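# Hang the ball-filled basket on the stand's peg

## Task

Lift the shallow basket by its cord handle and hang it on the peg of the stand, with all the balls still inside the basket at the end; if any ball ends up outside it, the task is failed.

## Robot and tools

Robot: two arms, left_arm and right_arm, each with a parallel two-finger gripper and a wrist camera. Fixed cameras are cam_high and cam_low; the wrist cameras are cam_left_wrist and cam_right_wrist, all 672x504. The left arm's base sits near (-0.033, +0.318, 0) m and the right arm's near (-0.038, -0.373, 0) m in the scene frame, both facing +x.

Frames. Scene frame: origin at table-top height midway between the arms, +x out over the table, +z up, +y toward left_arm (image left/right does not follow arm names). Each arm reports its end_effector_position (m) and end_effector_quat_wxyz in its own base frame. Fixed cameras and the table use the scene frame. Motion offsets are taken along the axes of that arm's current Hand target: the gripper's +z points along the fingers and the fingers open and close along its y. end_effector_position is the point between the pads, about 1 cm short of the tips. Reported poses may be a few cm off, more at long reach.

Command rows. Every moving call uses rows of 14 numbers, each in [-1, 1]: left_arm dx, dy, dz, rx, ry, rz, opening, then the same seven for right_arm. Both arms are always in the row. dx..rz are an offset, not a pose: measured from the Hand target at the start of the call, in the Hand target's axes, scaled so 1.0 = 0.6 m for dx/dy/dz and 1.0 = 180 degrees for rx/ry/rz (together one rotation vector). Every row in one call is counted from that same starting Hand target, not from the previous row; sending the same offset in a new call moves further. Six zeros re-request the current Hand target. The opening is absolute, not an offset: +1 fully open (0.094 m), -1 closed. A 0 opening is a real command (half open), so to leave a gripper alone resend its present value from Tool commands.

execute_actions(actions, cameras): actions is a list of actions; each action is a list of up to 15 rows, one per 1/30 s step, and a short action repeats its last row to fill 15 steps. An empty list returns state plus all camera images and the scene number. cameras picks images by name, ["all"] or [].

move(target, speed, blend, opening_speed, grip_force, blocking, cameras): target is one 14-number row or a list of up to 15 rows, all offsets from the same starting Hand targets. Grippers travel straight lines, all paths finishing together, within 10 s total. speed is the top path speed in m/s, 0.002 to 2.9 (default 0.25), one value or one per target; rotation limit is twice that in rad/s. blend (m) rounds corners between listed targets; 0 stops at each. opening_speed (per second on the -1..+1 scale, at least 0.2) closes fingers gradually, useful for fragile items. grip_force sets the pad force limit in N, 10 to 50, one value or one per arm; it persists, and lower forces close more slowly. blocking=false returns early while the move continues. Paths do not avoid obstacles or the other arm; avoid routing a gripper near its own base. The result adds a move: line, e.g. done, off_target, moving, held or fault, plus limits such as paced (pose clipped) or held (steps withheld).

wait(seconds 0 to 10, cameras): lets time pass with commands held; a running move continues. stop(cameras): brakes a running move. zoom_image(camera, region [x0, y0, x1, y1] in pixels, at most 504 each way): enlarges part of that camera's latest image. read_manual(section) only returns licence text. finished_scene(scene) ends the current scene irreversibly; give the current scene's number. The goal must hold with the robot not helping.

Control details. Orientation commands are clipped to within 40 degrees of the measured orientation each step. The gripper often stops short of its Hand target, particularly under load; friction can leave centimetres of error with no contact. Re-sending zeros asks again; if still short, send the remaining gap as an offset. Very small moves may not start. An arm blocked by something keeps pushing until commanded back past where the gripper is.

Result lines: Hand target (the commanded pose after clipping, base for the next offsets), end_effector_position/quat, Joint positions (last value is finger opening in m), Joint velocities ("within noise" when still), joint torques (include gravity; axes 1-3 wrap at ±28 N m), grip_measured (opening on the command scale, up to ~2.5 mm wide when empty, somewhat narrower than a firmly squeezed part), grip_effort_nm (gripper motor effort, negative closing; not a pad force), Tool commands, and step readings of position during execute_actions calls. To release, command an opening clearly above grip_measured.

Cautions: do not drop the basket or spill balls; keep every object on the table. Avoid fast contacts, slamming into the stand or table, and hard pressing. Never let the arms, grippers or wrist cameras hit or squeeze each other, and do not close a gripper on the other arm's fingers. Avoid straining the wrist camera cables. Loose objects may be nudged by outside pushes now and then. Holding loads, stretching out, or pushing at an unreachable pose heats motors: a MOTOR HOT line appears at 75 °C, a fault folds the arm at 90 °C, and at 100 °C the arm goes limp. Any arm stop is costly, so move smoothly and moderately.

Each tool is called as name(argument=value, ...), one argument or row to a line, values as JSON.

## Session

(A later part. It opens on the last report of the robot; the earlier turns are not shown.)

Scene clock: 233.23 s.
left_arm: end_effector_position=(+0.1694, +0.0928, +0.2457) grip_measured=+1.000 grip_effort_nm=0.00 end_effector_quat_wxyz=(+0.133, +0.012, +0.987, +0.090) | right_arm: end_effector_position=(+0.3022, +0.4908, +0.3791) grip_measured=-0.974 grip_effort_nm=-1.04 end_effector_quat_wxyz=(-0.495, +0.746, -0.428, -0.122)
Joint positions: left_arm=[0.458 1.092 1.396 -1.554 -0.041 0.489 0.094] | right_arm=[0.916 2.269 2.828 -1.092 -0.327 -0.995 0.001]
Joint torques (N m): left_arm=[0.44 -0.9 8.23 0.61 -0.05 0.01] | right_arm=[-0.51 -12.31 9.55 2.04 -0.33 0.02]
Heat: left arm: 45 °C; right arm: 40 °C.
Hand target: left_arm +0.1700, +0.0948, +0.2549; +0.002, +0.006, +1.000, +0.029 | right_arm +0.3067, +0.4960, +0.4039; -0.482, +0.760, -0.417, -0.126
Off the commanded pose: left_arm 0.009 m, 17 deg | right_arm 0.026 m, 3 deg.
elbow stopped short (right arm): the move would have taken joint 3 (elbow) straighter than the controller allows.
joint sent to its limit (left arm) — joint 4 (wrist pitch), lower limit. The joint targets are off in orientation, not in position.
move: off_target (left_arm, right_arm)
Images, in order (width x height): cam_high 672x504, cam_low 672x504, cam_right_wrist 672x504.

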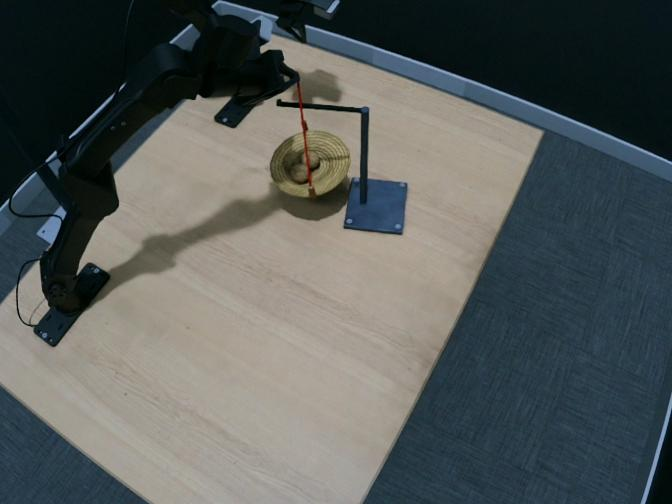

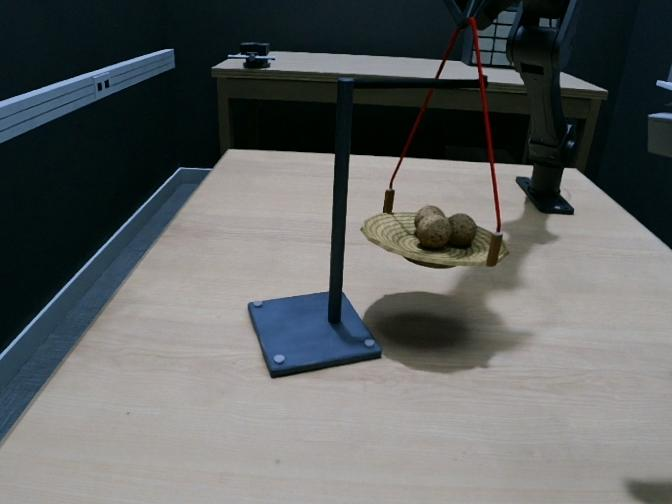

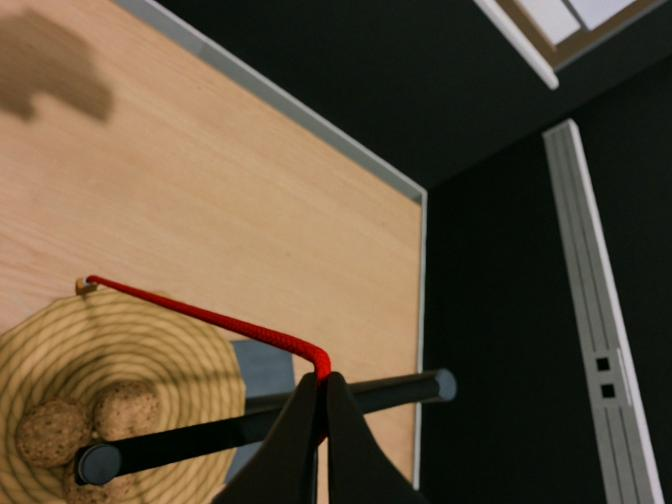

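move(
  target=[0,0,0,0,0,0,1,0.059,0.063,0.050,0,0,0,-1],
  speed=0.04,
  cameras=["cam_high","cam_low","cam_right_wrist"],
)

zoom_image(
  camera="cam_low",
  region=[400, 0, 640, 320],
)

zoom_image(
  camera="cam_high",
  region=[180, 60, 420, 250],
)

Scene clock: 239.27 s.
left_arm: end_effector_position=(+0.1694, +0.0928, +0.2457) grip_measured=+1.000 grip_effort_nm=0.00 end_effector_quat_wxyz=(+0.133, +0.012, +0.987, +0.090) | right_arm: end_effector_position=(+0.3063, +0.5017, +0.3260) grip_measured=-0.974 grip_effort_nm=-1.04 end_effector_quat_wxyz=(-0.462, +0.767, -0.427, -0.128)
Joint positions: left_arm=[0.458 1.092 1.396 -1.554 -0.041 0.489 0.094] | right_arm=[0.916 2.181 2.477 -0.907 -0.347 -1.027 0.001]
Joint torques (N m): left_arm=[0.44 -0.9 8.25 0.61 -0.05 0] | right_arm=[-0.73 -16.17 5.41 1.58 -0.26 -0.05]
Heat: left arm: 45 °C; right arm: 40 °C.
Hand target: left_arm +0.1700, +0.0948, +0.2549; +0.002, +0.006, +1.000, +0.029 | right_arm +0.3064, +0.4960, +0.3440; -0.482, +0.760, -0.417, -0.126
Off the commanded pose: left_arm 0.009 m, 17 deg | right_arm 0.019 m, 3 deg.
joint sent to its limit (left arm) — joint 4 (wrist pitch), lower limit. The joint targets are off in orientation, not in position.
move: off_target (left_arm, right_arm)
Images, in order (width x height): cam_high 672x504, cam_low 672x504, cam_right_wrist 672x504.

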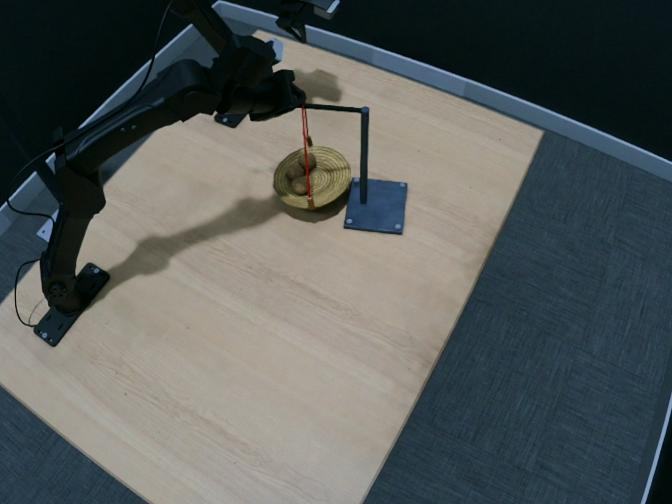

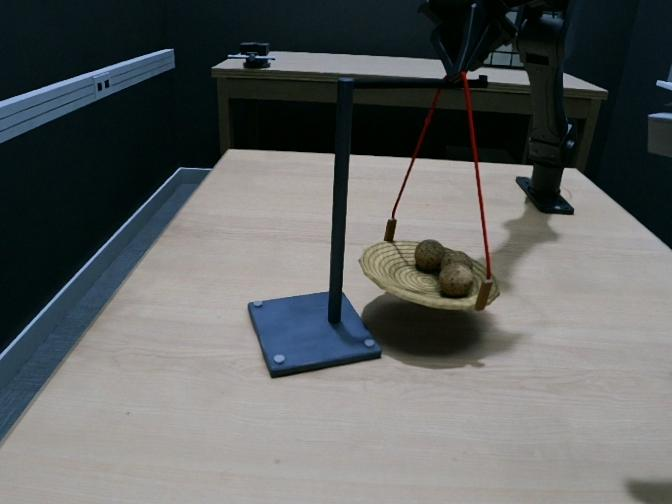

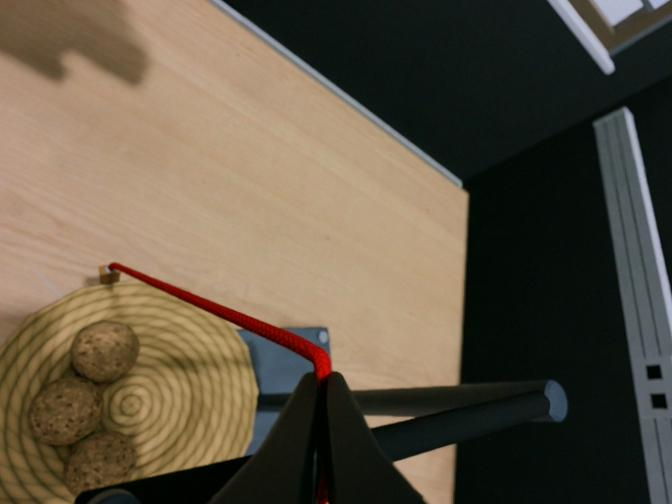

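Scaled by 1.575.

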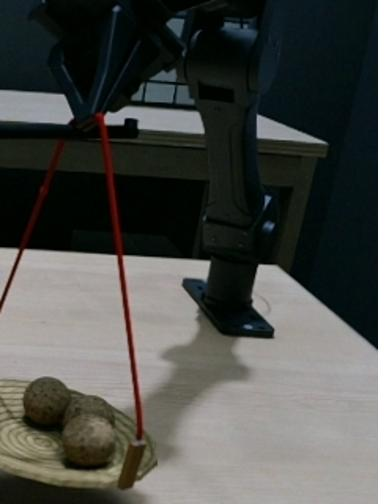

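Scaled by 2.100.

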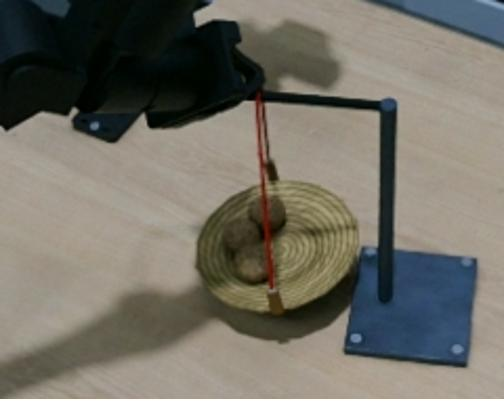

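move(
  target=[0,0,0,0,0,0,1,0.024,0.020,0,0,0,0,-1],
  speed=0.03,
  cameras=["cam_high","cam_low","cam_right_wrist"],
)

zoom_image(
  camera="cam_low",
  region=[400, 30, 520, 150],
)

zoom_image(
  camera="cam_high",
  region=[240, 60, 380, 220],
)

Scene clock: 244.87 s.
left_arm: end_effector_position=(+0.1694, +0.0928, +0.2457) grip_measured=+1.000 grip_effort_nm=0.00 end_effector_quat_wxyz=(+0.133, +0.012, +0.987, +0.090) | right_arm: end_effector_position=(+0.3066, +0.4997, +0.3256) grip_measured=-0.974 grip_effort_nm=-1.04 end_effector_quat_wxyz=(-0.489, +0.759, -0.410, -0.129)
Joint positions: left_arm=[0.458 1.092 1.396 -1.554 -0.041 0.489 0.094] | right_arm=[0.908 2.078 2.25 -0.723 -0.369 -1.036 0.001]
Joint torques (N m): left_arm=[0.43 -0.91 8.25 0.61 -0.05 0.01] | right_arm=[-1.24 -15.54 5.3 1.08 -0.12 -0.06]
Heat: left arm: 45 °C; right arm: 40 °C.
Hand target: left_arm +0.1700, +0.0948, +0.2549; +0.002, +0.006, +1.000, +0.029 | right_arm +0.3063, +0.4863, +0.3279; -0.482, +0.760, -0.417, -0.126
Off the commanded pose: left_arm 0.009 m, 17 deg | right_arm 0.014 m, 1 deg.
joint sent to its limit (left arm) — joint 4 (wrist pitch), lower limit. The joint targets are off in orientation, not in position.
move: off_target (left_arm, right_arm)
Images, in order (width x height): cam_high 672x504, cam_low 672x504, cam_right_wrist 672x504.

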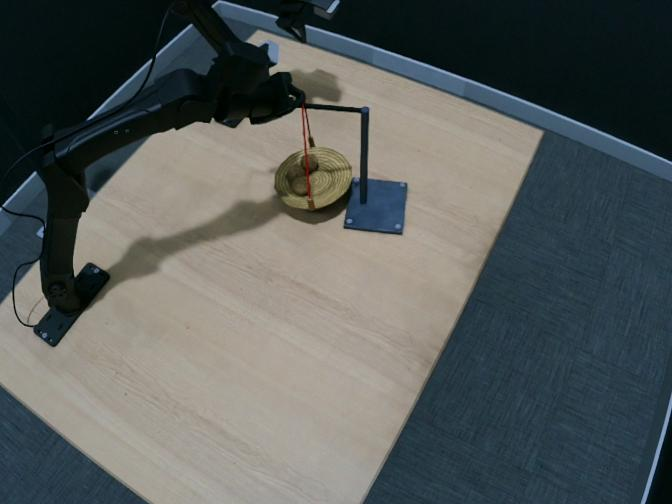

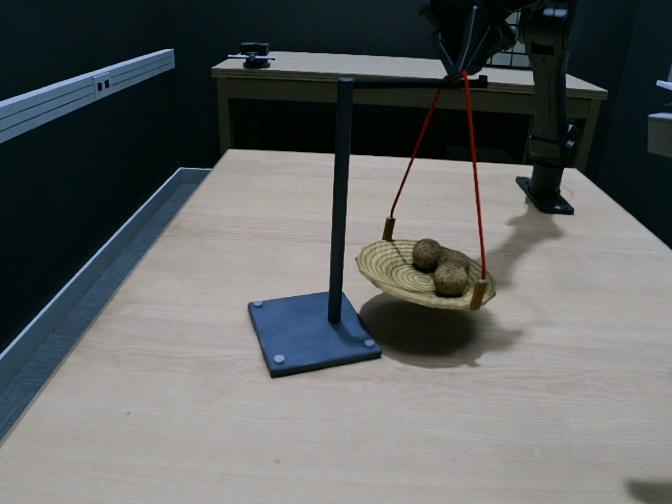

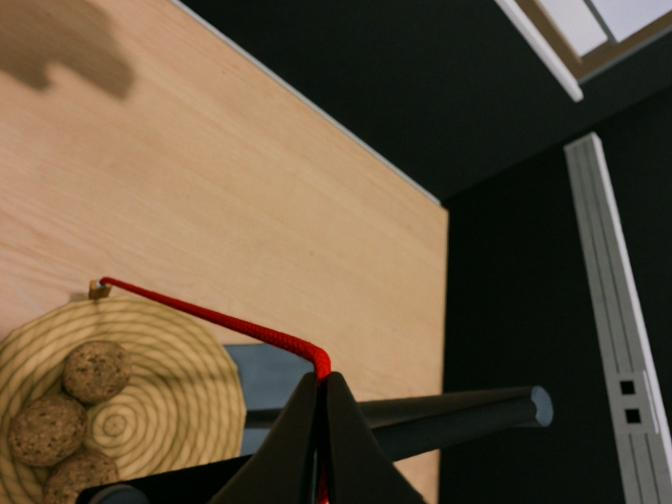

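Scaled by 4.200.

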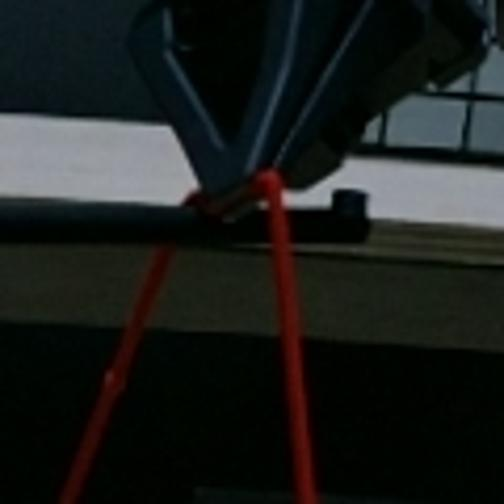

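Scaled by 3.150.

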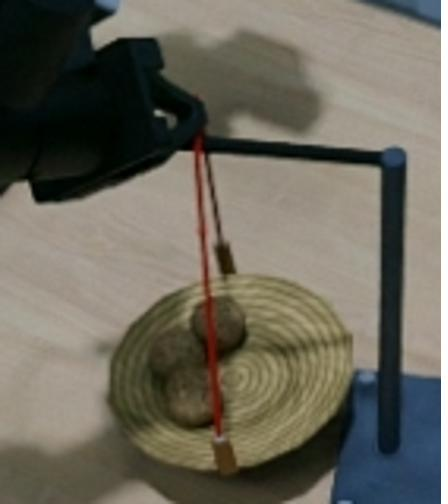

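move(
  target=[0,0,0,0,0,0,1,0,0,0,0,0,0,-0.5],
  opening_speed=0.25,
  cameras=["cam_high","cam_low","cam_right_wrist"],
)

zoom_image(
  camera="cam_low",
  region=[400, 30, 520, 150],
)

zoom_image(
  camera="cam_high",
  region=[240, 60, 380, 220],
)

Scene clock: 249.87 s.
left_arm: end_effector_position=(+0.1694, +0.0928, +0.2457) grip_measured=+1.000 grip_effort_nm=0.01 end_effector_quat_wxyz=(+0.133, +0.012, +0.987, +0.090) | right_arm: end_effector_position=(+0.3130, +0.5005, +0.3321) grip_measured=-0.503 grip_effort_nm=0.15 end_effector_quat_wxyz=(-0.503, +0.752, -0.407, -0.123)
Joint positions: left_arm=[0.458 1.092 1.396 -1.554 -0.041 0.489 0.094] | right_arm=[0.901 2.078 2.25 -0.691 -0.365 -1.036 0.023]
Joint torques (N m): left_arm=[0.44 -0.91 8.25 0.61 -0.05 0] | right_arm=[-0.66 -15.21 5.59 0.78 -0.12 -0.01]
Heat: left arm: 45 °C; right arm: 42 °C.
Hand target: left_arm +0.1700, +0.0948, +0.2549; +0.002, +0.006, +1.000, +0.029 | right_arm +0.3064, +0.4863, +0.3279; -0.482, +0.760, -0.417, -0.126
Off the commanded pose: left_arm 0.009 m, 17 deg | right_arm 0.016 m, 3 deg.
joint sent to its limit (left arm) — joint 4 (wrist pitch), lower limit. The joint targets are off in orientation, not in position.
move: off_target (left_arm, right_arm)
Images, in order (width x height): cam_high 672x504, cam_low 672x504, cam_right_wrist 672x504.

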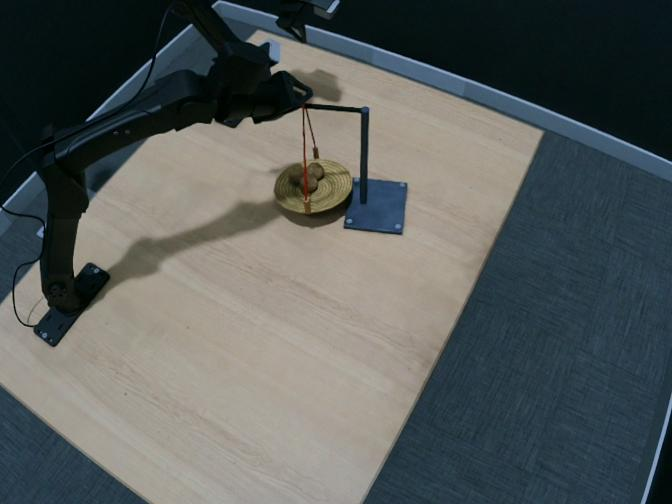

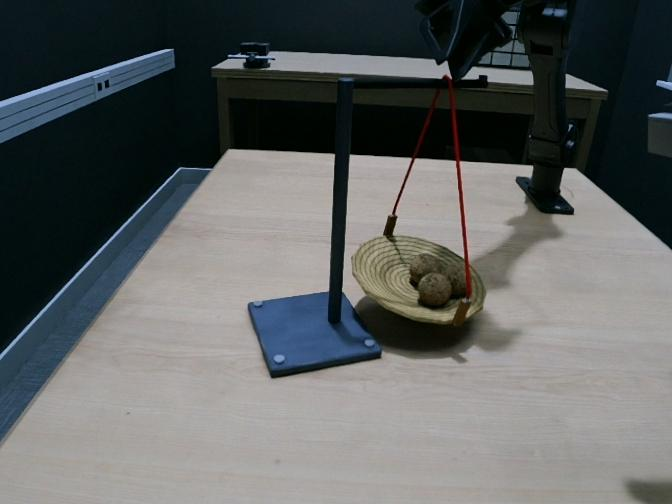

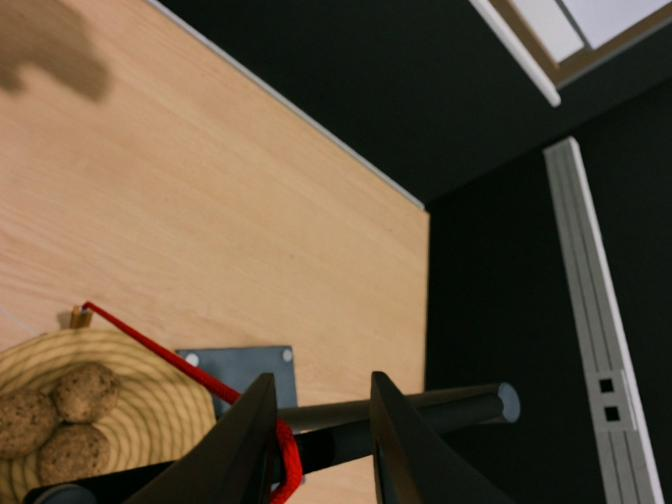

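Scaled by 4.200.

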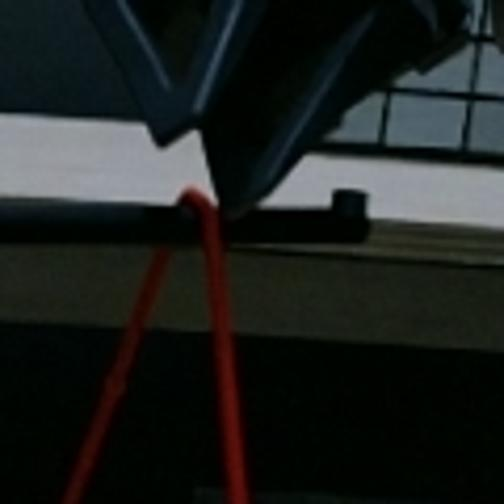

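Scaled by 3.150.

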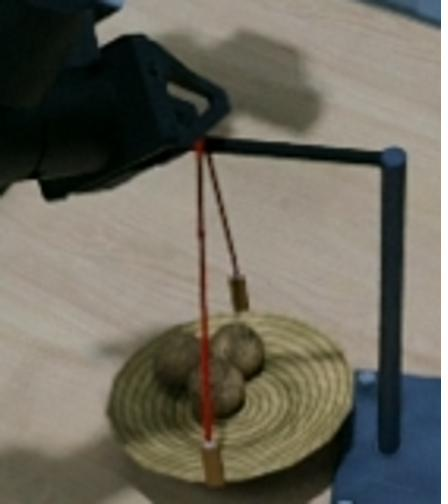

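move(
  target=[
    [0,0,0,0,0,0,1,-0.059,-0.063,-0.05,0,0,0,-0.5],
    [0,0,0,0,0,0,1,-0.059,-0.063,-0.35,0,0,0,-0.5],
  ],
  speed=[0.05,0.12],
  cameras=["cam_high","cam_low","cam_right_wrist"],
)

zoom_image(
  camera="cam_low",
  region=[340, 30, 580, 350],
)

Scene clock: 256.80 s.
left_arm: end_effector_position=(+0.1694, +0.0928, +0.2457) grip_measured=+1.000 grip_effort_nm=0.00 end_effector_quat_wxyz=(+0.133, +0.012, +0.987, +0.090) | right_arm: end_effector_position=(+0.2790, +0.3432, +0.4644) grip_measured=-0.502 grip_effort_nm=0.12 end_effector_quat_wxyz=(-0.506, +0.741, -0.425, -0.124)
Joint positions: left_arm=[0.458 1.092 1.396 -1.554 -0.041 0.489 0.094] | right_arm=[0.676 1.989 2.849 -1.422 -0.538 -1.122 0.023]
Joint torques (N m): left_arm=[0.43 -0.91 8.24 0.61 -0.05 0.01] | right_arm=[-0.4 -10.93 5.91 1.21 -0.33 -0.1]
Heat: left arm: 45 °C; right arm: 43 °C.
Hand target: left_arm +0.1700, +0.0948, +0.2549; +0.002, +0.006, +1.000, +0.029 | right_arm +0.2688, +0.3356, +0.4784; -0.482, +0.760, -0.417, -0.126
Off the commanded pose: left_arm 0.009 m, 17 deg | right_arm 0.019 m, 4 deg.
elbow stopped short (right arm): the move would have taken joint 3 (elbow) straighter than the controller allows.
joint sent to its limit (left arm) — joint 4 (wrist pitch), lower limit. The joint targets are off in orientation, not in position.
move: off_target (left_arm, right_arm)
Images, in order (width x height): cam_high 672x504, cam_low 672x504, cam_right_wrist 672x504.

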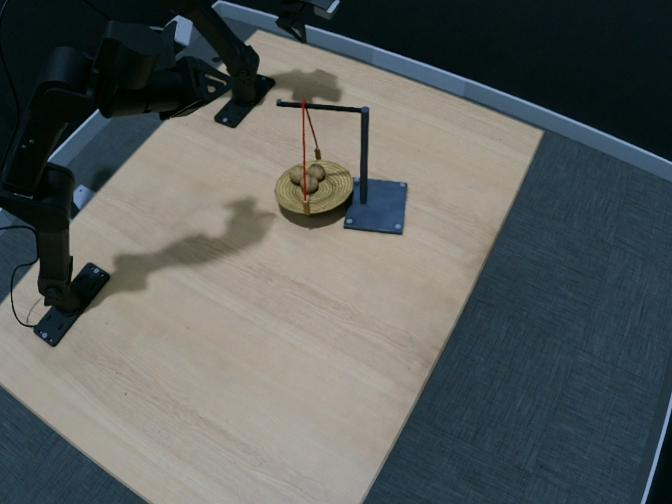

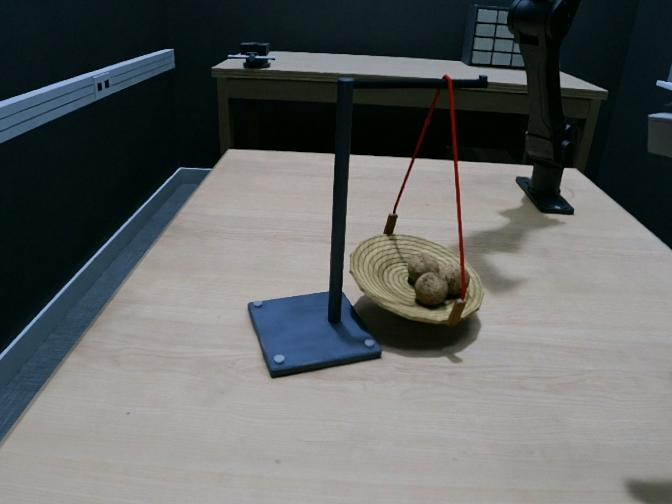

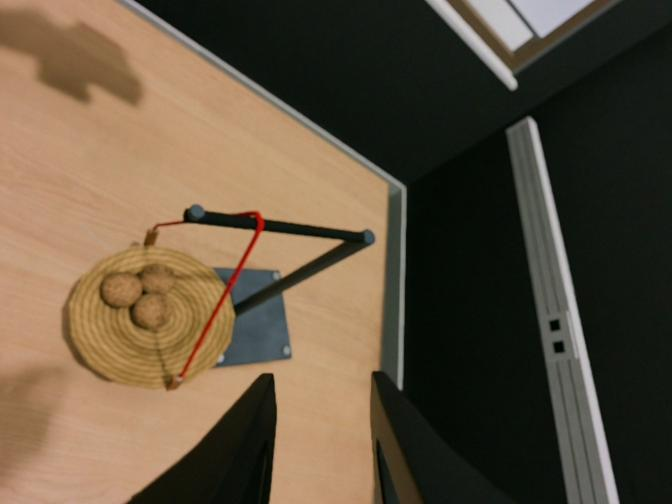

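Scaled by 1.575.

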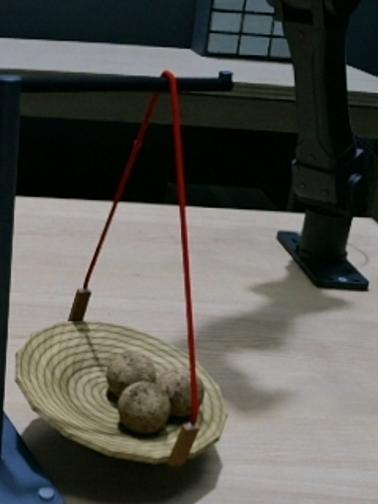

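Hung stably.

finished_scene(
  scene=1,
)

The scene is finished: the task was done.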